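# Lift loaded sealant gun off hooks onto table

## Task

Remove the sealant gun, cartridge fitted, from its two hooks and set it down on the table. It must stay loaded, rest on the table away from the rack, and not lean on any other object. Do not let it drop more than a few centimetres. Declare completion when finished.

## Robot and tools

Robot: two arms, left_arm and right_arm, each ending in a parallel two-finger gripper. The fingers point along the gripper's own +z axis and close along its y axis. The reported hand point sits between the pads, about 1 cm short of the tips. Base roots: left_arm at (-0.047, +0.256, 0) m, right_arm at (-0.029, -0.330, 0) m, both facing roughly +x.

Frame: all positions, velocities and targets use the scene frame. Its origin is on the table-top plane, halfway between the nominal bases; +z is up, +x points out over the table, and left_arm is on the +y side. Arm names do not match image left and right. Printed hand positions and orientations may be off by a few centimetres, more at long reach.

Row layout (shared by execute_actions and move): one row of 14 numbers, each in [-1, 1], covering both arms even if only one moves. Order: dx, dy, dz, rx, ry, rz, opening for left_arm, then the same seven for right_arm. The first six of each arm are an offset, not a pose: they are measured along the scene axes from that arm's Hand target at the start of the action or move, and rotation turns about the Hand target's position. Scale: 1.0 equals 0.6 m for dx, dy, dz and 180 degrees for rx, ry, rz; rx, ry, rz form one rotation vector. A translation longer than 1.0 may be shortened along its direction. Opening is absolute, not an offset: +1 fully open (0.094 m), -1 closed. To leave an arm's pose alone, send six zeros; always send the opening it should keep, since 0 is itself a half-open command.

execute_actions(actions, cameras): actions is a list of actions; each action is a table of up to 15 rows, one per 1/30 s control step; a short table repeats its last row to step 15. Every row is counted from the same start pose, not the previous row, so repeating an offset in a later call moves further. cameras: list of names, ["all"], or []; null/omitted gives images only for an empty action list. An empty list also returns the current state and task.

move(target, speed, blend, opening_speed, grip_force, blocking, cameras): drives grippers in straight lines toward target, one row or a list of up to 15 rows, every row an offset from the same starting Hand targets. speed: path speed in m/s, 0.002 to 4.3, default 0.25 (turns up to twice that in rad/s); one value or one per target. blend: corner rounding in m for lists, default 0 meaning stop at each. opening_speed: rate on the -1..+1 scale per second, at least 0.2. grip_force: newtons per pad, 10 to 50, one value or one per arm; it persists; lower values close slowly. blocking=false returns after about 0.5 s while motion continues. Whole move is capped at 10 s. Paths do not avoid obstacles or the other arm; avoid paths near an arm's own base, which can whip the elbow. The result adds a move: line, e.g. done, off_target, moving, held, fault, plus limits such as paced or held.

wait(seconds, cameras): 0 to 3600 s, sends nothing new; a running move carries on. stop(cameras): brakes a running move. zoom_image(camera, region): region [x0, y0, x1, y1] in pixels of the newest image, at most 504 by 504. Cameras: cam_high, cam_low, cam_left_wrist, cam_right_wrist, each 896x504. read_manual(section): licence texts only. finished_scene(scene): give the current scene number to declare the job done; irreversible.

Results: each arm's end_effector_position (m) and end_effector_quat_wxyz, Hand target (the last commanded pose after clipping; next offsets count from it), Tool commands, grip_measured on the opening scale (empty grippers read up to about 2.5 mm wide; on a hard part it reads a bit narrower than the part), joint positions (last one is finger opening in m), joint torques (offset, scaled, noisy; entries 3 and 4 wrap at ±28 N m), and joint velocities, which may be summarised as within noise. Action calls also list hand positions at some steps.

Behaviour: orientation commands are clipped to 40 degrees from the current one each step. Grippers often settle a few centimetres short, especially under load; a further execute_actions call re-requests the target, or send the remaining gap as an offset. A blocked arm keeps pushing until commanded back past its gripper. Faster moves and targets far beyond contact hit harder.

Avoid: dropping the gun or letting it fall, hard contacts with the rack or table, releasing a moving part, letting the grippers, housings or wrist cameras meet (the clearance check does not catch that), closing one gripper on the other's fingers, and strain on camera cables. Holding loads or stretching out heats motors; a MOTOR HOT line warns, and at 100 °C an arm goes limp for 30 to 60 s or more. Objects may occasionally be nudged; anything left off the table is a failure. Close slowly on fragile parts, and open well above grip_measured to release.

Each tool is called in YAML: its name, and indented under it one key for each argument.

## Session

execute_actions:
  actions: []

Scene clock: 0.00 s.
left_arm: end_effector_position=(+0.5730, +0.6908, +0.1462) grip_measured=+1.000 end_effector_quat_wxyz=(+0.246, -0.663, +0.680, +0.194) | right_arm: end_effector_position=(+0.2138, -0.2116, +0.3269) grip_measured=+1.000 end_effector_quat_wxyz=(+0.647, +0.265, +0.677, +0.229)
Joint positions: left_arm=[0.434 2.145 1.993 -1.005 -0.5 -0.936 0.094] | right_arm=[1.056 0.341 0.407 -0.193 1.093 0.826 0.094]
Joint velocities: within noise
Joint torques (N m): no reading
Heat: left arm: hottest shoulder 31 °C; right arm: hottest waist 32 °C.
Hand target: left_arm +0.5789, +0.6941, +0.1499; -0.253, +0.663, -0.678, -0.191 | right_arm +0.2136, -0.2120, +0.3405; +0.648, +0.271, +0.670, +0.239
Tool commands: left_gripper/opening=+1.0 right_gripper/opening=+1.0

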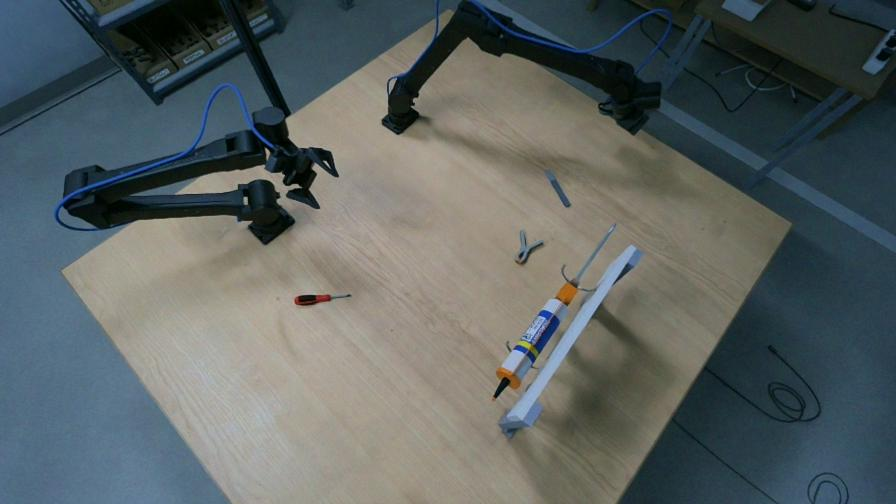

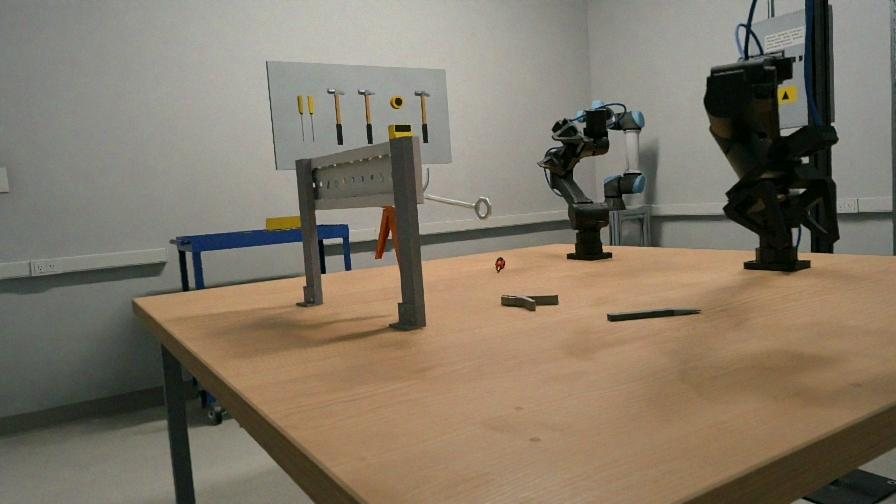

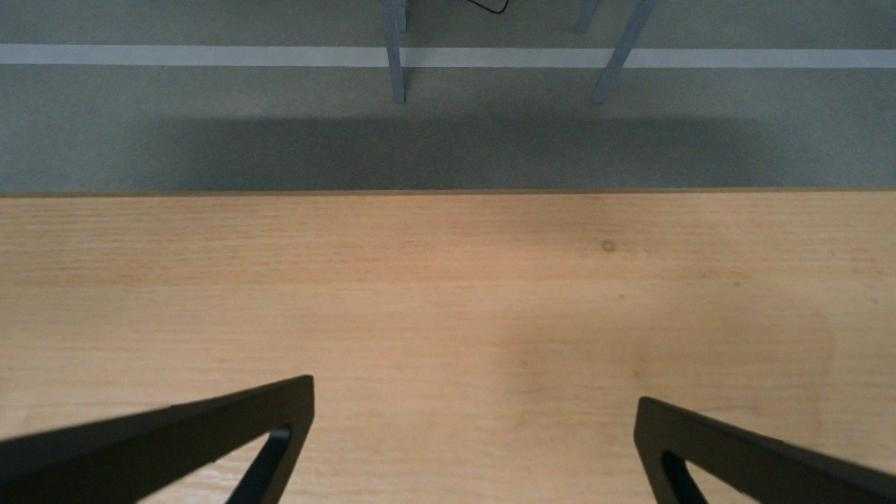

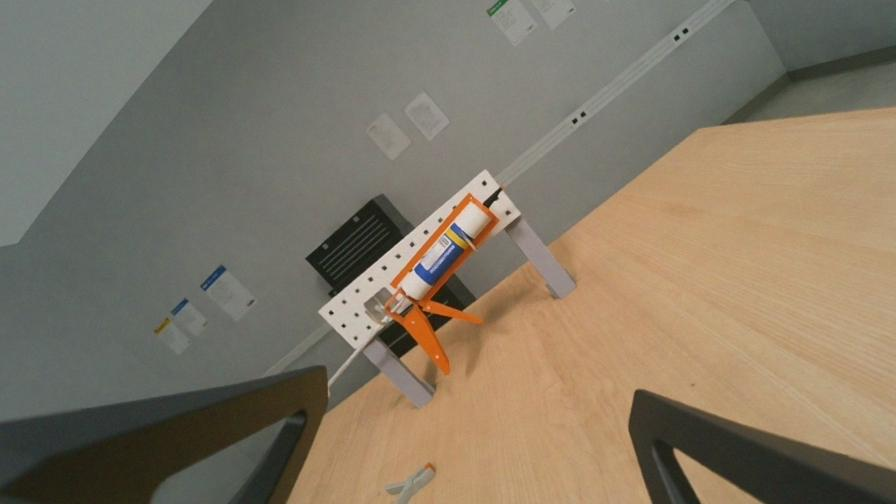

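zoom_image:
  camera: "cam_high"
  region: [460, 200, 680, 450]

zoom_image:
  camera: "cam_right_wrist"
  region: [290, 150, 620, 430]

zoom_image:
  camera: "cam_low"
  region: [280, 110, 560, 350]

Scaled by 2.016 from the camera's image (finer frame: 1280x720).

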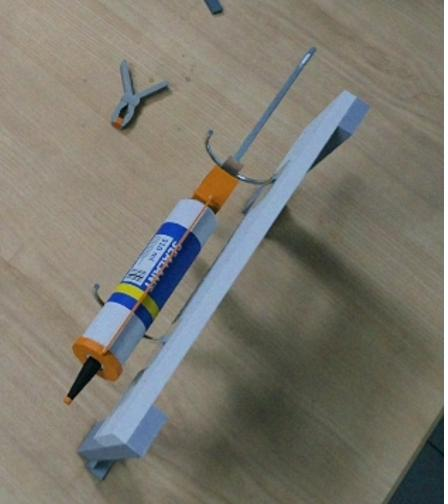

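Scaled by 1.527 from the camera's image (finer frame: 1280x720).

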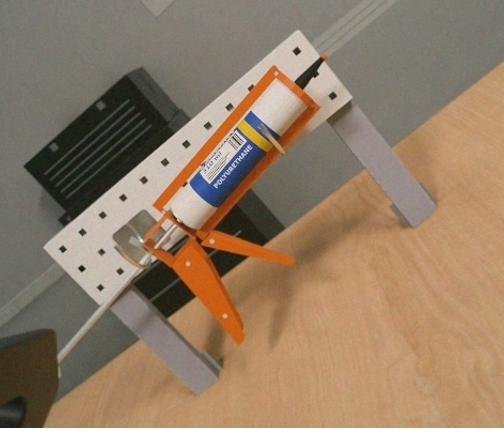

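Scaled by 1.800 from the camera's image (finer frame: 1280x720).

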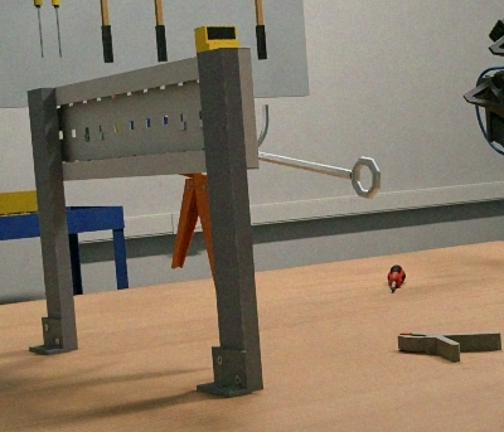

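move:
  target: [0,0,0,0,0,0,1, 0.4773,0.17,-0.084,0.2655,-0.018,0.003,1]
  speed: 0.3
  cameras: ["all"]

Scene clock: 14.73 s.
left_arm: end_effector_position=(+0.5730, +0.6908, +0.1462) grip_measured=+1.000 end_effector_quat_wxyz=(+0.246, -0.663, +0.680, +0.194) | right_arm: end_effector_position=(+0.4817, -0.1117, +0.2650) grip_measured=+1.000 end_effector_quat_wxyz=(+0.494, +0.498, +0.526, +0.481)
Joint positions: left_arm=[0.434 2.145 1.993 -1.005 -0.5 -0.936 0.094] | right_arm=[0.563 1.407 0.737 0.612 0.556 1.561 0.094]
Joint torques (N m): left_arm=[-0.32 -24.76 14.32 1.25 -0.39 0.14] | right_arm=[-0.09 -9.05 14.01 2.7 0.09 0.06]
Heat: left arm: hottest shoulder 32 °C; right arm: hottest elbow 36 °C.
Hand target: left_arm +0.5789, +0.6941, +0.1499; -0.253, +0.663, -0.678, -0.191 | right_arm +0.4999, -0.1099, +0.2900; +0.500, +0.501, +0.499, +0.501
Off the commanded pose: left_arm 0.008 m, 1 deg | right_arm 0.031 m, 4 deg.
move: off_target (right_arm)

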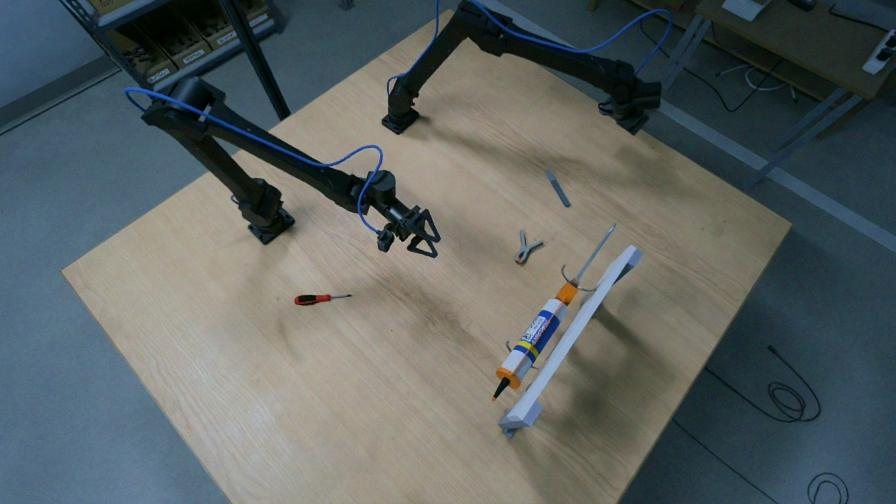

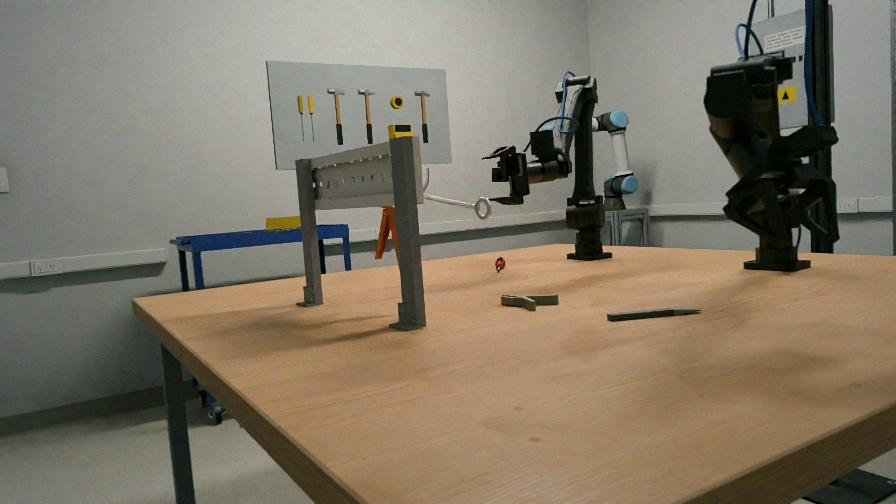

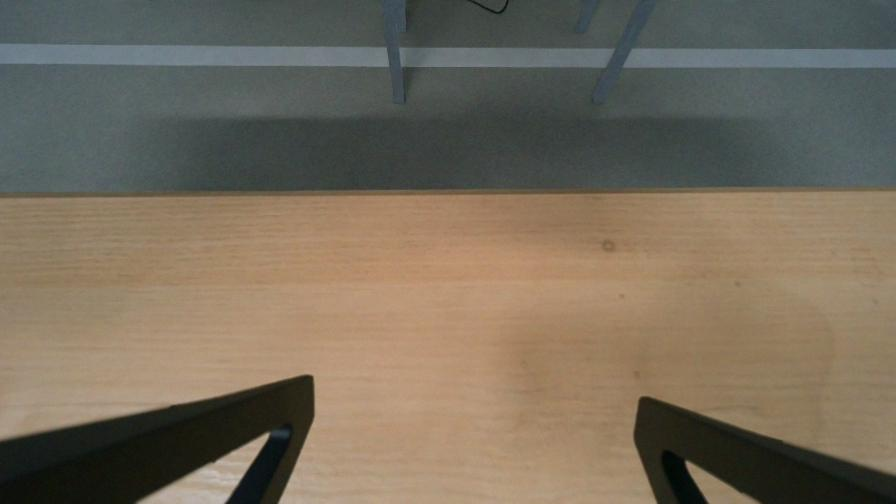

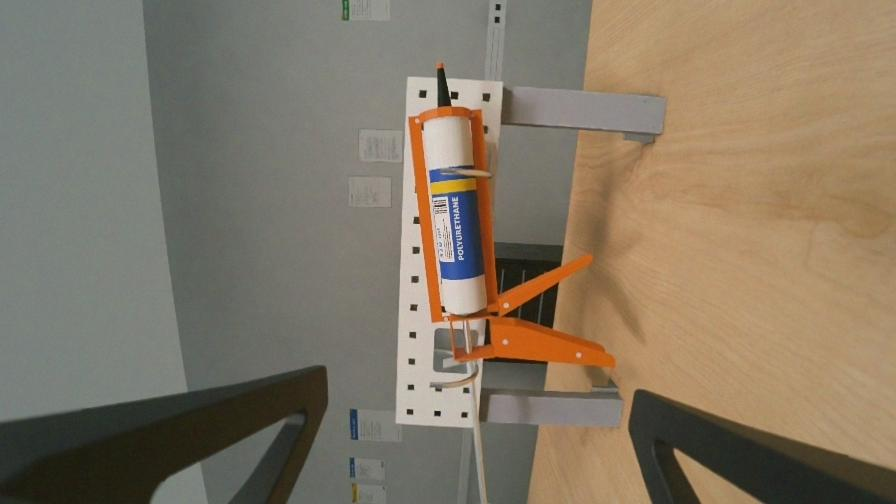

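zoom_image:
  camera: "cam_right_wrist"
  region: [390, 50, 640, 270]

zoom_image:
  camera: "cam_right_wrist"
  region: [390, 230, 640, 450]

Scaled by 2.016 from the camera's image (finer frame: 1280x720).

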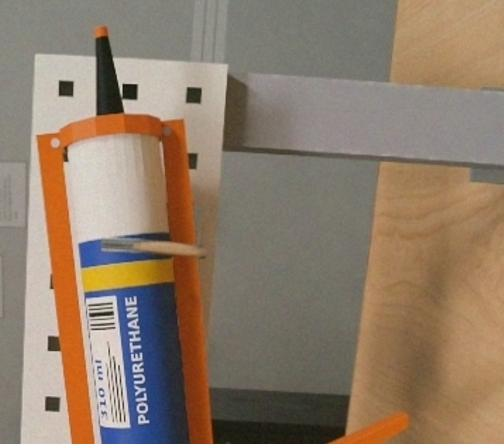

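Scaled by 2.016 from the camera's image (finer frame: 1280x720).

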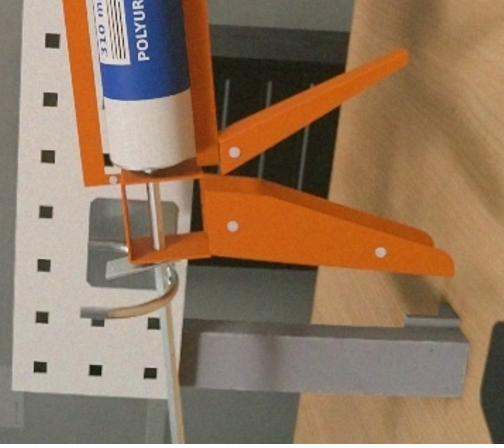

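move:
  target: [0,0,0,0,0,0,1, 0.33,0.0448,0.0,-0.0359,-0.0174,0.0165,1]
  speed: 0.25
  cameras: ["cam_high","cam_low","cam_right_wrist"]

Scene clock: 24.00 s.
left_arm: end_effector_position=(+0.5730, +0.6908, +0.1462) grip_measured=+1.000 end_effector_quat_wxyz=(+0.246, -0.663, +0.680, +0.194) | right_arm: end_effector_position=(+0.6789, -0.0826, +0.2784) grip_measured=+1.000 end_effector_quat_wxyz=(+0.519, +0.448, +0.532, +0.496)
Joint positions: left_arm=[0.434 2.145 1.993 -1.005 -0.5 -0.936 0.094] | right_arm=[0.41 1.843 1.272 0.604 0.354 1.452 0.094]
Joint torques (N m): left_arm=[-0.26 -24.7 14.32 1.25 -0.39 0.14] | right_arm=[0.03 -15.85 15.09 1.54 -0.1 -0.16]
Heat: left arm: hottest elbow 33 °C; right arm: hottest elbow 38 °C.
Hand target: left_arm +0.5789, +0.6941, +0.1499; -0.253, +0.663, -0.678, -0.191 | right_arm +0.6979, -0.0831, +0.2901; +0.527, +0.445, +0.525, +0.498
Off the commanded pose: left_arm 0.008 m, 1 deg | right_arm 0.022 m, 1 deg.
move: off_target (right_arm)

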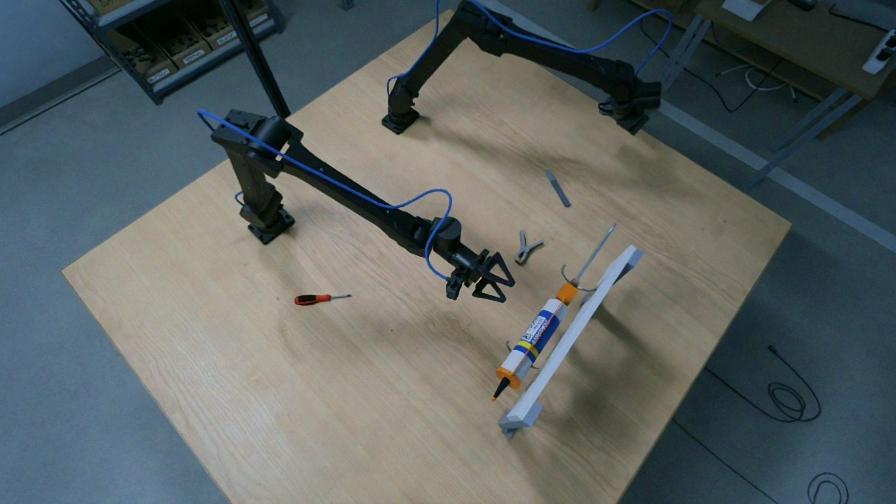

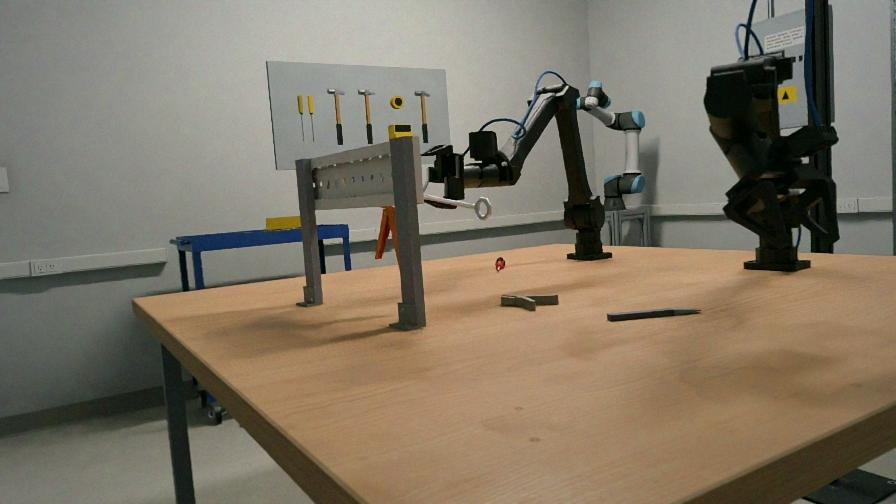

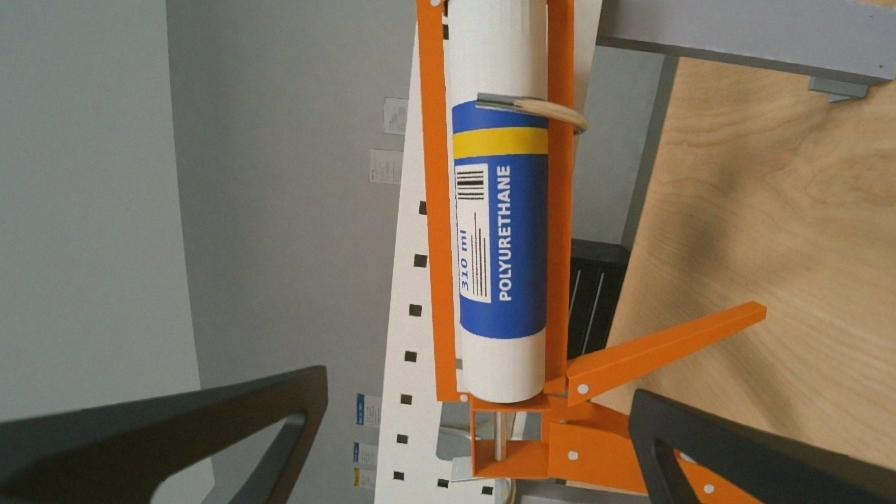

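zoom_image:
  camera: "cam_right_wrist"
  region: [400, 200, 660, 440]

zoom_image:
  camera: "cam_high"
  region: [430, 210, 680, 450]

zoom_image:
  camera: "cam_low"
  region: [360, 110, 560, 290]

Scaled by 1.938 from the camera's image (finer frame: 1280x720).

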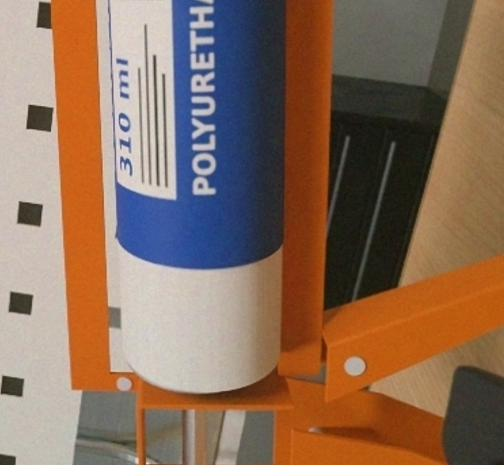

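Scaled by 2.016 from the camera's image (finer frame: 1280x720).

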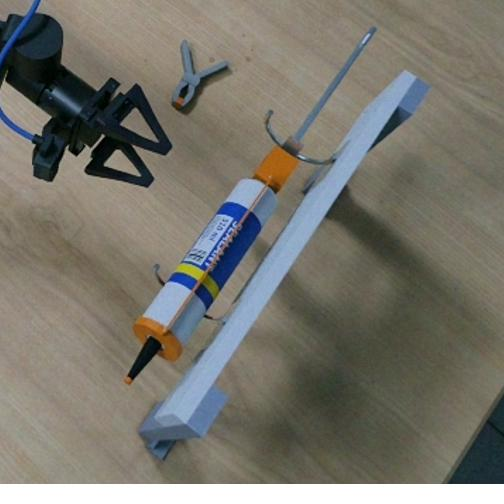

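Scaled by 2.520 from the camera's image (finer frame: 1280x720).

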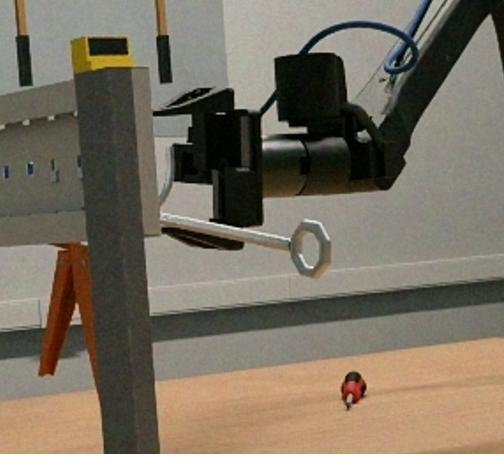

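move:
  target: [0,0,0,0,0,0,1, 0.110,0.0043,-0.020,-0.0194,0.0105,0,1]
  speed: 0.15
  cameras: ["cam_high","cam_low","cam_right_wrist"]

Scene clock: 29.77 s.
left_arm: end_effector_position=(+0.5730, +0.6908, +0.1462) grip_measured=+1.000 end_effector_quat_wxyz=(+0.246, -0.663, +0.680, +0.194) | right_arm: end_effector_position=(+0.7460, -0.0788, +0.2696) grip_measured=+1.000 end_effector_quat_wxyz=(+0.524, +0.440, +0.554, +0.474)
Joint positions: left_arm=[0.434 2.145 1.993 -1.005 -0.5 -0.936 0.094] | right_arm=[0.373 1.985 1.496 0.488 0.316 1.406 0.094]
Joint torques (N m): left_arm=[-0.32 -24.76 14.32 1.25 -0.39 0.14] | right_arm=[0.03 -18.02 15.47 1.55 -0.08 -0.17]
Heat: left arm: hottest shoulder 33 °C; right arm: hottest elbow 40 °C.
Hand target: left_arm +0.5789, +0.6941, +0.1499; -0.253, +0.663, -0.678, -0.191 | right_arm +0.7640, -0.0805, +0.2780; +0.532, +0.437, +0.549, +0.474
Off the commanded pose: left_arm 0.008 m, 1 deg | right_arm 0.020 m, 1 deg.
move: off_target (right_arm)

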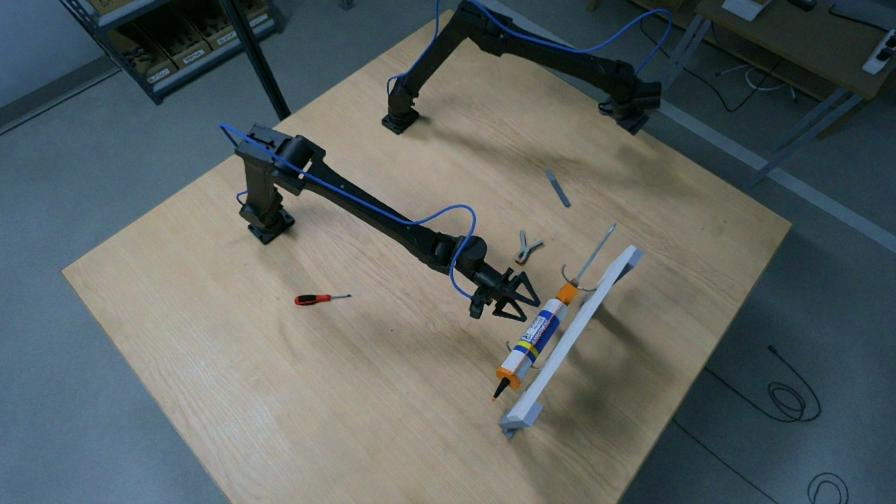

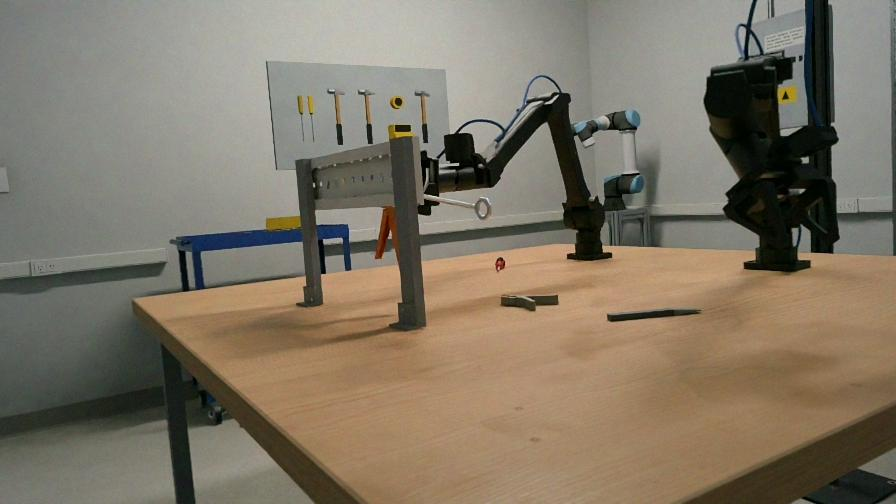

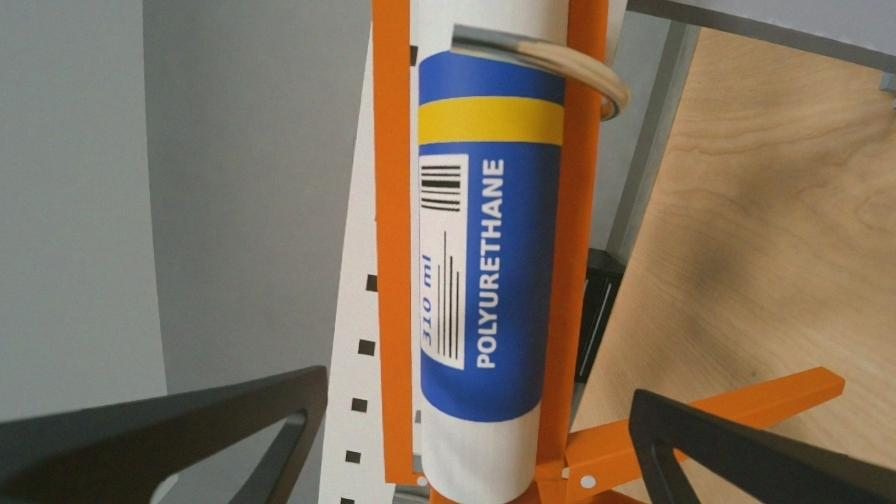

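move:
  target: [0,0,0,0,0,0,1, 0.0667,-0.022,0.0017,-0.002,0,0,1]
  speed: 0.08
  cameras: ["cam_high","cam_low","cam_right_wrist"]

Scene clock: 33.47 s.
left_arm: end_effector_position=(+0.5730, +0.6908, +0.1462) grip_measured=+1.000 end_effector_quat_wxyz=(+0.246, -0.663, +0.680, +0.194) | right_arm: end_effector_position=(+0.7860, -0.0915, +0.2734) grip_measured=+1.000 end_effector_quat_wxyz=(+0.526, +0.438, +0.555, +0.472)
Joint positions: left_arm=[0.434 2.145 1.993 -1.005 -0.5 -0.936 0.094] | right_arm=[0.334 2.059 1.629 0.43 0.278 1.4 0.094]
Joint torques (N m): left_arm=[-0.32 -24.7 14.32 1.24 -0.39 0.14] | right_arm=[0.03 -19.02 15.91 1.54 -0.1 -0.19]
Heat: left arm: hottest elbow 34 °C; right arm: hottest elbow 42 °C.
Hand target: left_arm +0.5789, +0.6941, +0.1499; -0.253, +0.663, -0.678, -0.191 | right_arm +0.8040, -0.0937, +0.2788; +0.533, +0.435, +0.551, +0.472
Off the commanded pose: left_arm 0.008 m, 1 deg | right_arm 0.019 m, 1 deg.
move: off_target (right_arm)

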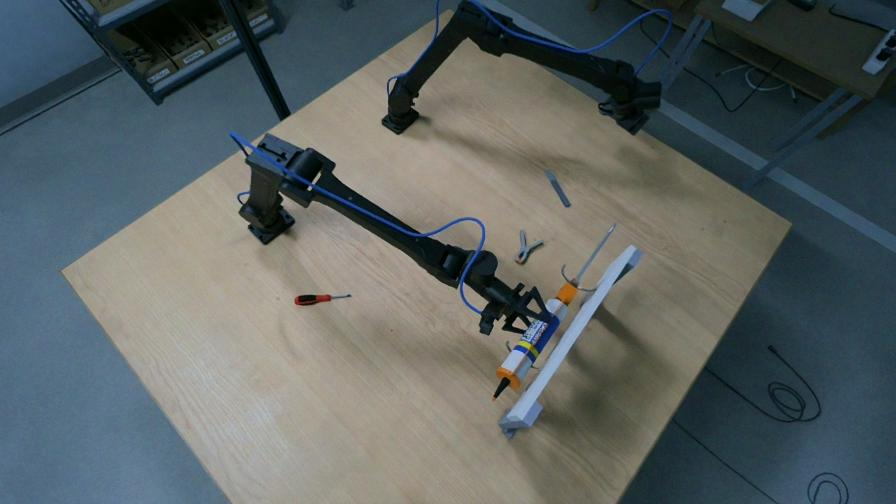

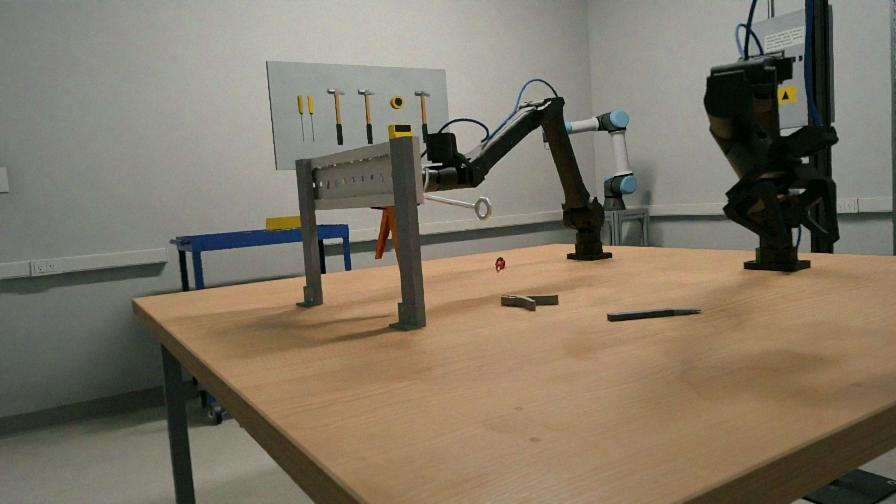

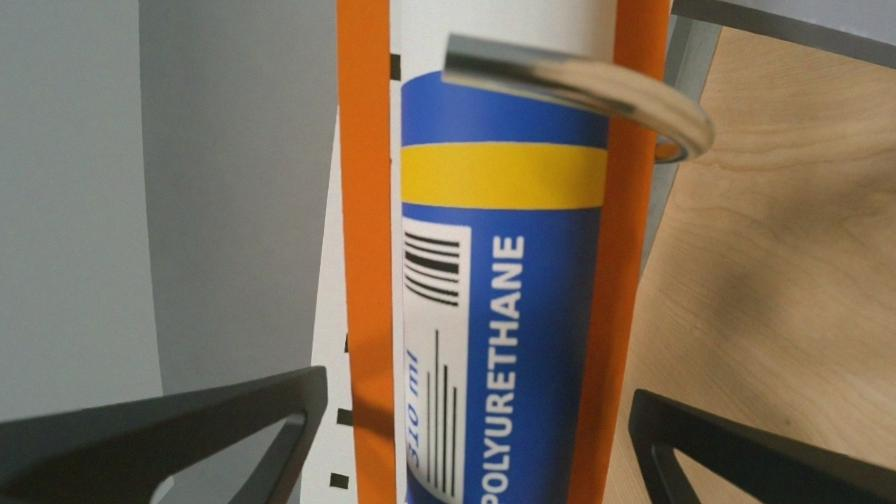

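move:
  target: [0,0,0,0,0,0,1, 0,0,-0.006,0,0,0,0.4]
  speed: 0.05
  opening_speed: 0.25
  cameras: ["cam_high","cam_low","cam_right_wrist"]

Scene clock: 36.93 s.
left_arm: end_effector_position=(+0.5730, +0.6908, +0.1462) grip_measured=+1.000 end_effector_quat_wxyz=(+0.246, -0.663, +0.680, +0.194) | right_arm: end_effector_position=(+0.7867, -0.0912, +0.2709) grip_measured=+0.676 end_effector_quat_wxyz=(+0.526, +0.438, +0.556, +0.472)
Joint positions: left_arm=[0.434 2.145 1.993 -1.005 -0.5 -0.936 0.094] | right_arm=[0.334 2.063 1.63 0.43 0.278 1.4 0.079]
Joint torques (N m): left_arm=[-0.32 -24.7 14.32 1.25 -0.39 0.14] | right_arm=[0.09 -19.08 15.56 1.85 -0.1 -0.18]
Heat: left arm: hottest elbow 34 °C; right arm: hottest elbow 43 °C.
Hand target: left_arm +0.5789, +0.6941, +0.1499; -0.253, +0.663, -0.678, -0.191 | right_arm +0.8040, -0.0937, +0.2753; +0.533, +0.435, +0.551, +0.472
Off the commanded pose: left_arm 0.008 m, 1 deg | right_arm 0.018 m, 1 deg.
move: off_target (right_arm)

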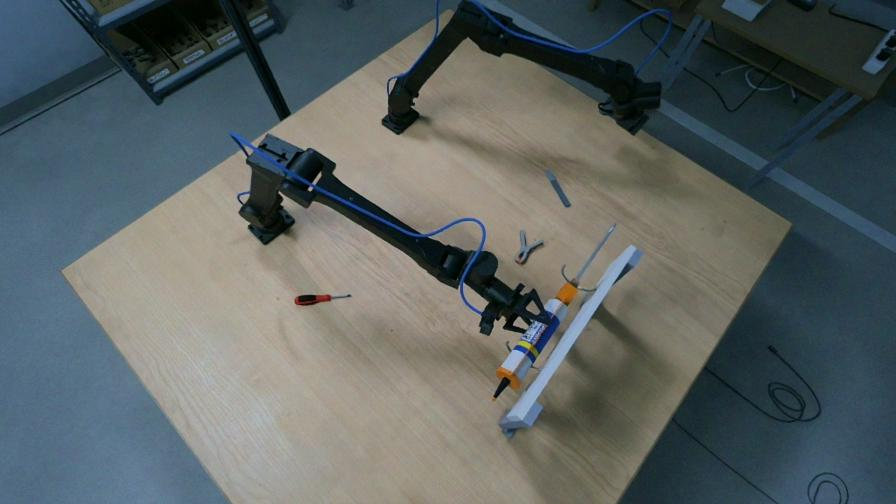

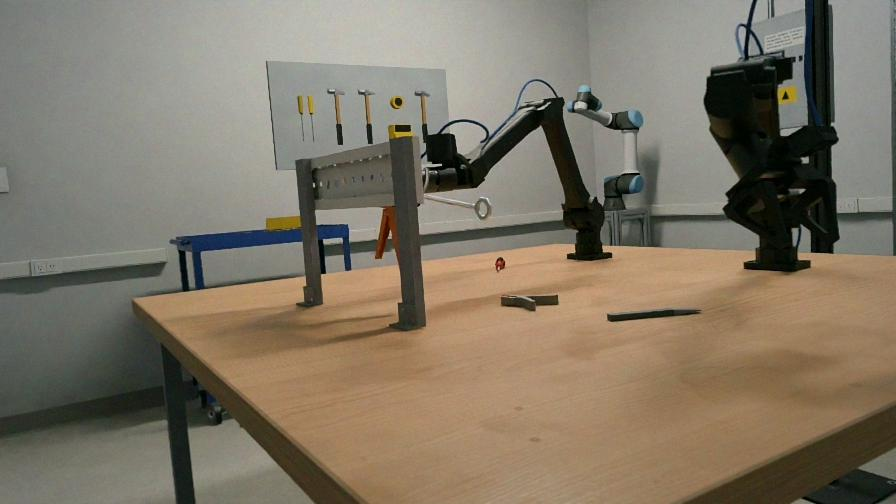

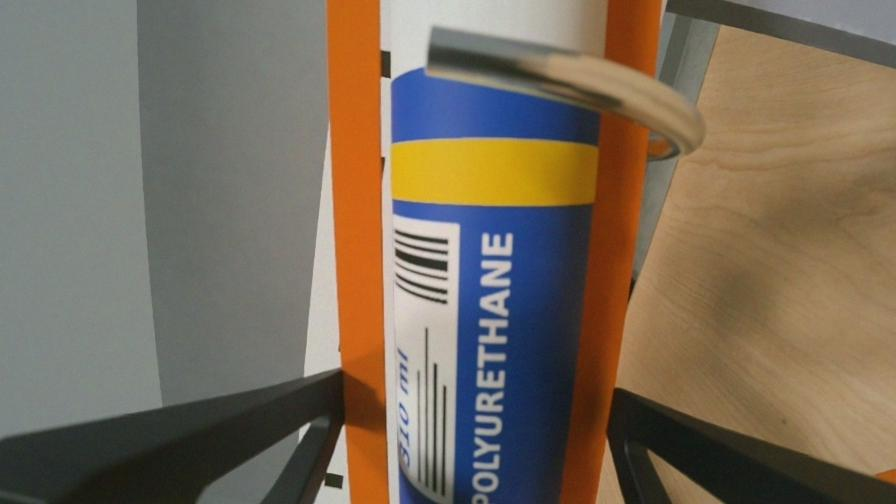

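move:
  target: [0,0,0,0,0,0,1, 0.0,0,0.1833,0,0,0,0.4]
  speed: 0.08
  cameras: ["cam_high","cam_low","cam_right_wrist"]

Scene clock: 39.37 s.
left_arm: end_effector_position=(+0.5730, +0.6908, +0.1462) grip_measured=+1.000 end_effector_quat_wxyz=(+0.246, -0.663, +0.680, +0.194) | right_arm: end_effector_position=(+0.7881, -0.0907, +0.2753) grip_measured=+0.676 end_effector_quat_wxyz=(+0.491, +0.465, +0.595, +0.435)
Joint positions: left_arm=[0.434 2.145 1.993 -1.005 -0.5 -0.936 0.094] | right_arm=[0.334 2.034 1.69 0.198 0.278 1.428 0.079]
Joint torques (N m): left_arm=[-0.32 -24.76 14.32 1.24 -0.39 0.14] | right_arm=[0.15 -26.7 19.37 2.35 0.15 -0.5]
Heat: left arm: hottest elbow 34 °C; right arm: hottest elbow 44 °C.
Hand target: left_arm +0.5789, +0.6941, +0.1499; -0.253, +0.663, -0.678, -0.191 | right_arm +0.8039, -0.0938, +0.3854; +0.533, +0.435, +0.550, +0.473
Off the commanded pose: left_arm 0.008 m, 1 deg | right_arm 0.111 m, 9 deg.
move: off_target (right_arm)

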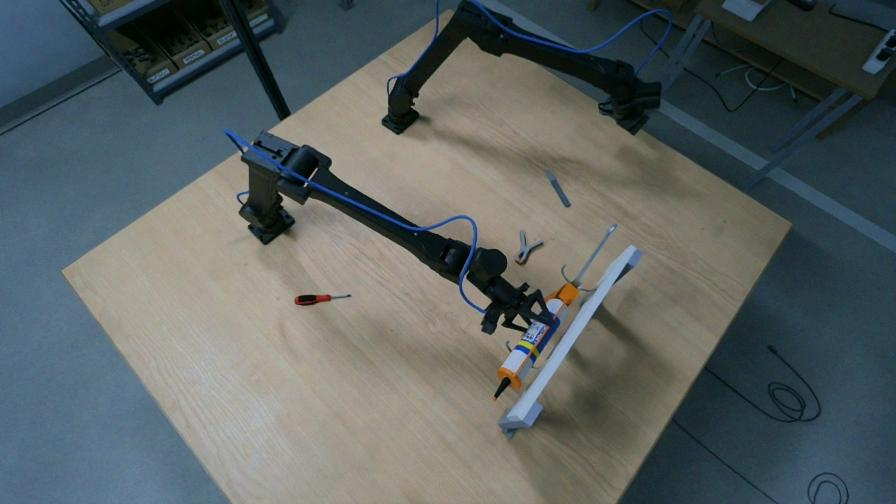

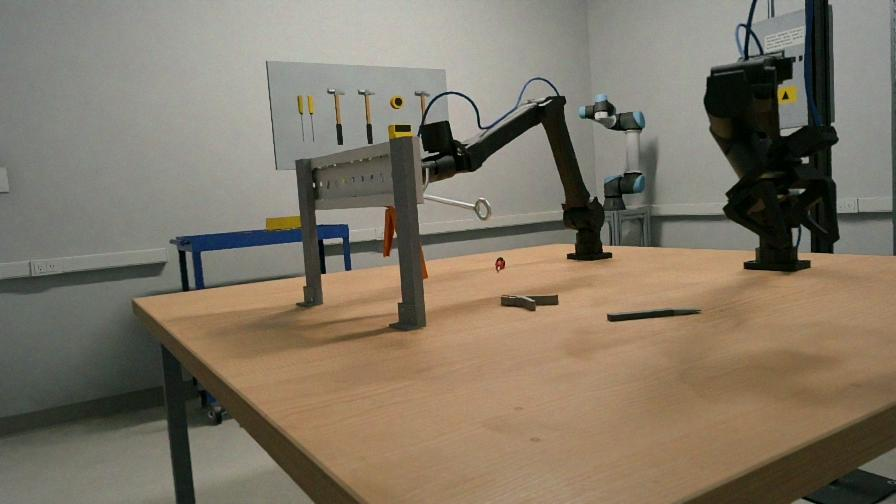

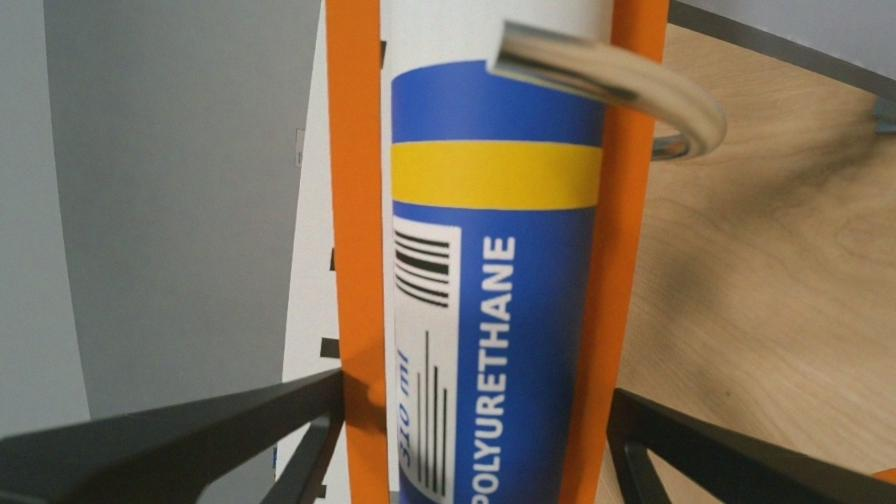

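execute_actions:
  actions:
    - [[0,0,0,0,0,0,1,0,0,0,0,0,0,0.4]]
    - [[0,0,0,0,0,0,1,0,0,0,0,0,0,0.4]]
  cameras: ["cam_low","cam_right_wrist"]

Scene clock: 41.57 s.
left_arm: end_effector_position=(+0.5730, +0.6908, +0.1462) grip_measured=+1.000 end_effector_quat_wxyz=(+0.246, -0.663, +0.680, +0.194) | right_arm: end_effector_position=(+0.7881, -0.0907, +0.2753) grip_measured=+0.676 end_effector_quat_wxyz=(+0.491, +0.465, +0.595, +0.435)
Joint positions: left_arm=[0.434 2.145 1.993 -1.005 -0.5 -0.936 0.094] | right_arm=[0.334 2.034 1.69 0.198 0.278 1.428 0.079]
Joint torques (N m): left_arm=[-0.32 -24.7 14.32 1.24 -0.39 0.14] | right_arm=[0.21 -26.7 19.4 2.32 0.14 -0.5]
Heat: left arm: hottest elbow 35 °C; right arm: hottest elbow 46 °C.
Hand target: left_arm +0.5789, +0.6941, +0.1499; -0.253, +0.663, -0.678, -0.191 | right_arm +0.8039, -0.0938, +0.3854; +0.533, +0.435, +0.550, +0.473
Off the commanded pose: left_arm 0.008 m, 1 deg | right_arm 0.111 m, 9 deg.
Step readings (end_effector_position of left_arm | right_arm):
0: (+0.5730, +0.6908, +0.1462) | (+0.7881, -0.0907, +0.2753)
1: (+0.5730, +0.6908, +0.1462) | (+0.7881, -0.0907, +0.2753)
2: (+0.5730, +0.6908, +0.1462) | (+0.7881, -0.0907, +0.2753)
4: (+0.5730, +0.6908, +0.1462) | (+0.7881, -0.0907, +0.2753)
8: (+0.5730, +0.6908, +0.1462) | (+0.7881, -0.0907, +0.2753)
15: (+0.5730, +0.6908, +0.1462) | (+0.7881, -0.0907, +0.2753)
16: (+0.5730, +0.6908, +0.1462) | (+0.7881, -0.0907, +0.2753)
17: (+0.5730, +0.6908, +0.1462) | (+0.7881, -0.0907, +0.2753)
19: (+0.5730, +0.6908, +0.1462) | (+0.7881, -0.0907, +0.2753)
23: (+0.5730, +0.6908, +0.1462) | (+0.7881, -0.0907, +0.2753)
30: (+0.5730, +0.6908, +0.1462) | (+0.7881, -0.0907, +0.2753)

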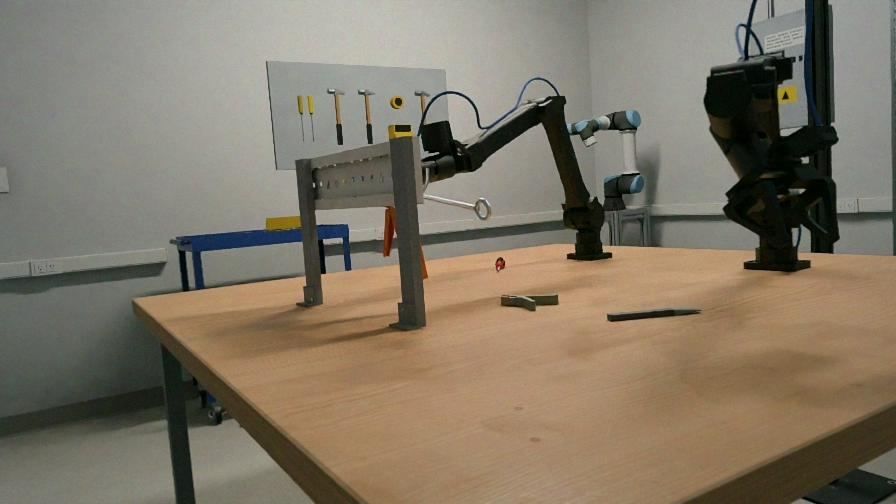

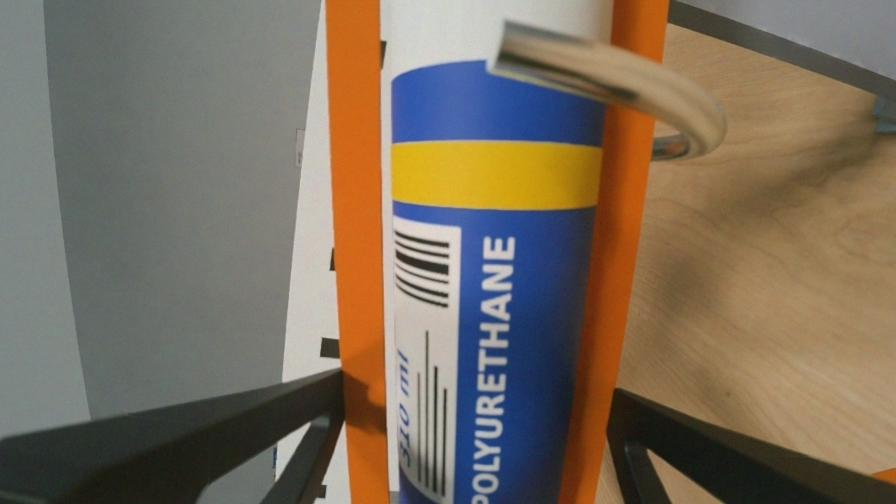

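move:
  target: [0,0,0,0,0,0,1, 0.0,0,0.1,0,-0.044,0,0.4]
  speed: 0.08
  cameras: ["cam_high","cam_low","cam_right_wrist"]

Scene clock: 43.83 s.
left_arm: end_effector_position=(+0.5730, +0.6908, +0.1462) grip_measured=+1.000 end_effector_quat_wxyz=(+0.246, -0.663, +0.680, +0.194) | right_arm: end_effector_position=(+0.7881, -0.0902, +0.2884) grip_measured=+0.676 end_effector_quat_wxyz=(+0.516, +0.435, +0.601, +0.427)
Joint positions: left_arm=[0.434 2.145 1.993 -1.005 -0.5 -0.936 0.094] | right_arm=[0.334 2.028 1.69 0.232 0.275 1.346 0.079]
Joint torques (N m): left_arm=[-0.26 -24.7 14.32 1.25 -0.39 0.14] | right_arm=[0.21 -29.04 20.12 5.07 -0.06 -0.12]
Heat: left arm: hottest elbow 35 °C; right arm: hottest elbow 47 °C.
Hand target: left_arm +0.5789, +0.6941, +0.1499; -0.253, +0.663, -0.678, -0.191 | right_arm +0.8039, -0.0938, +0.4453; +0.570, +0.401, +0.512, +0.501
Off the commanded pose: left_arm 0.008 m, 1 deg | right_arm 0.158 m, 15 deg.
move: off_target (right_arm)

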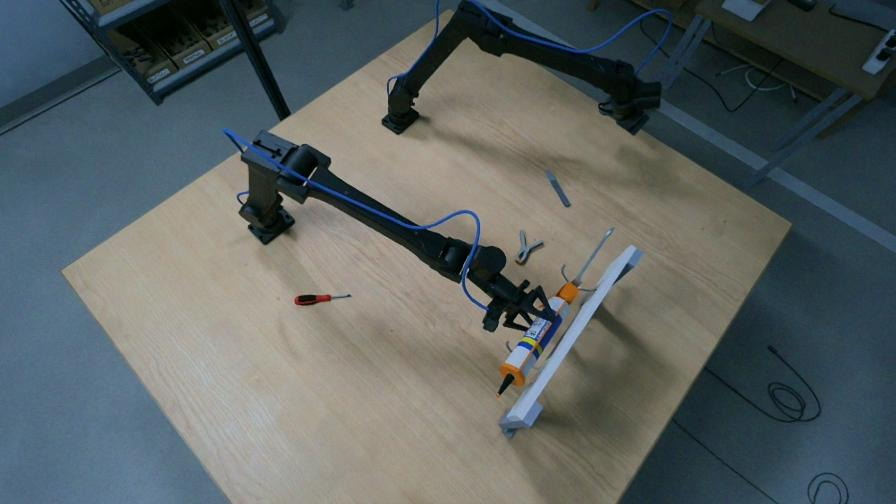

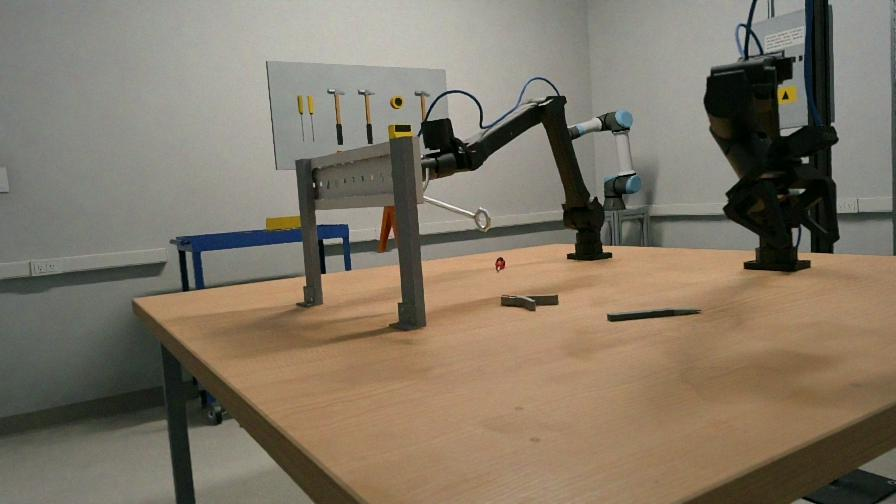

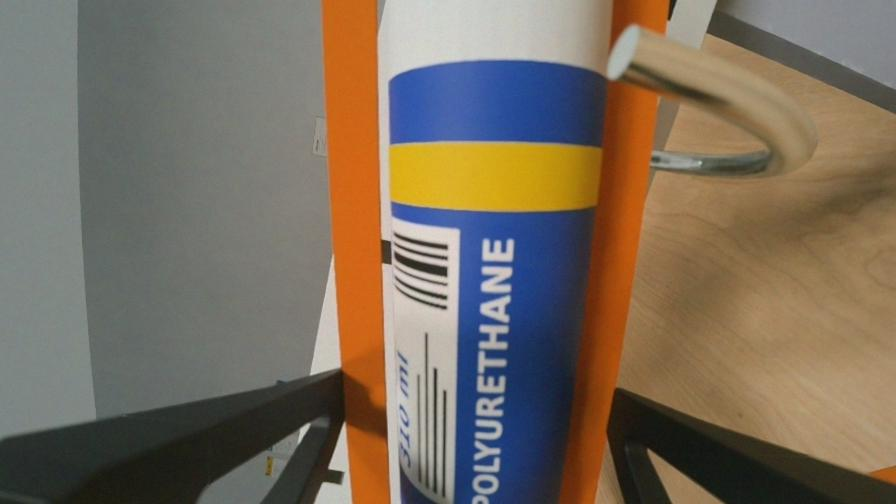

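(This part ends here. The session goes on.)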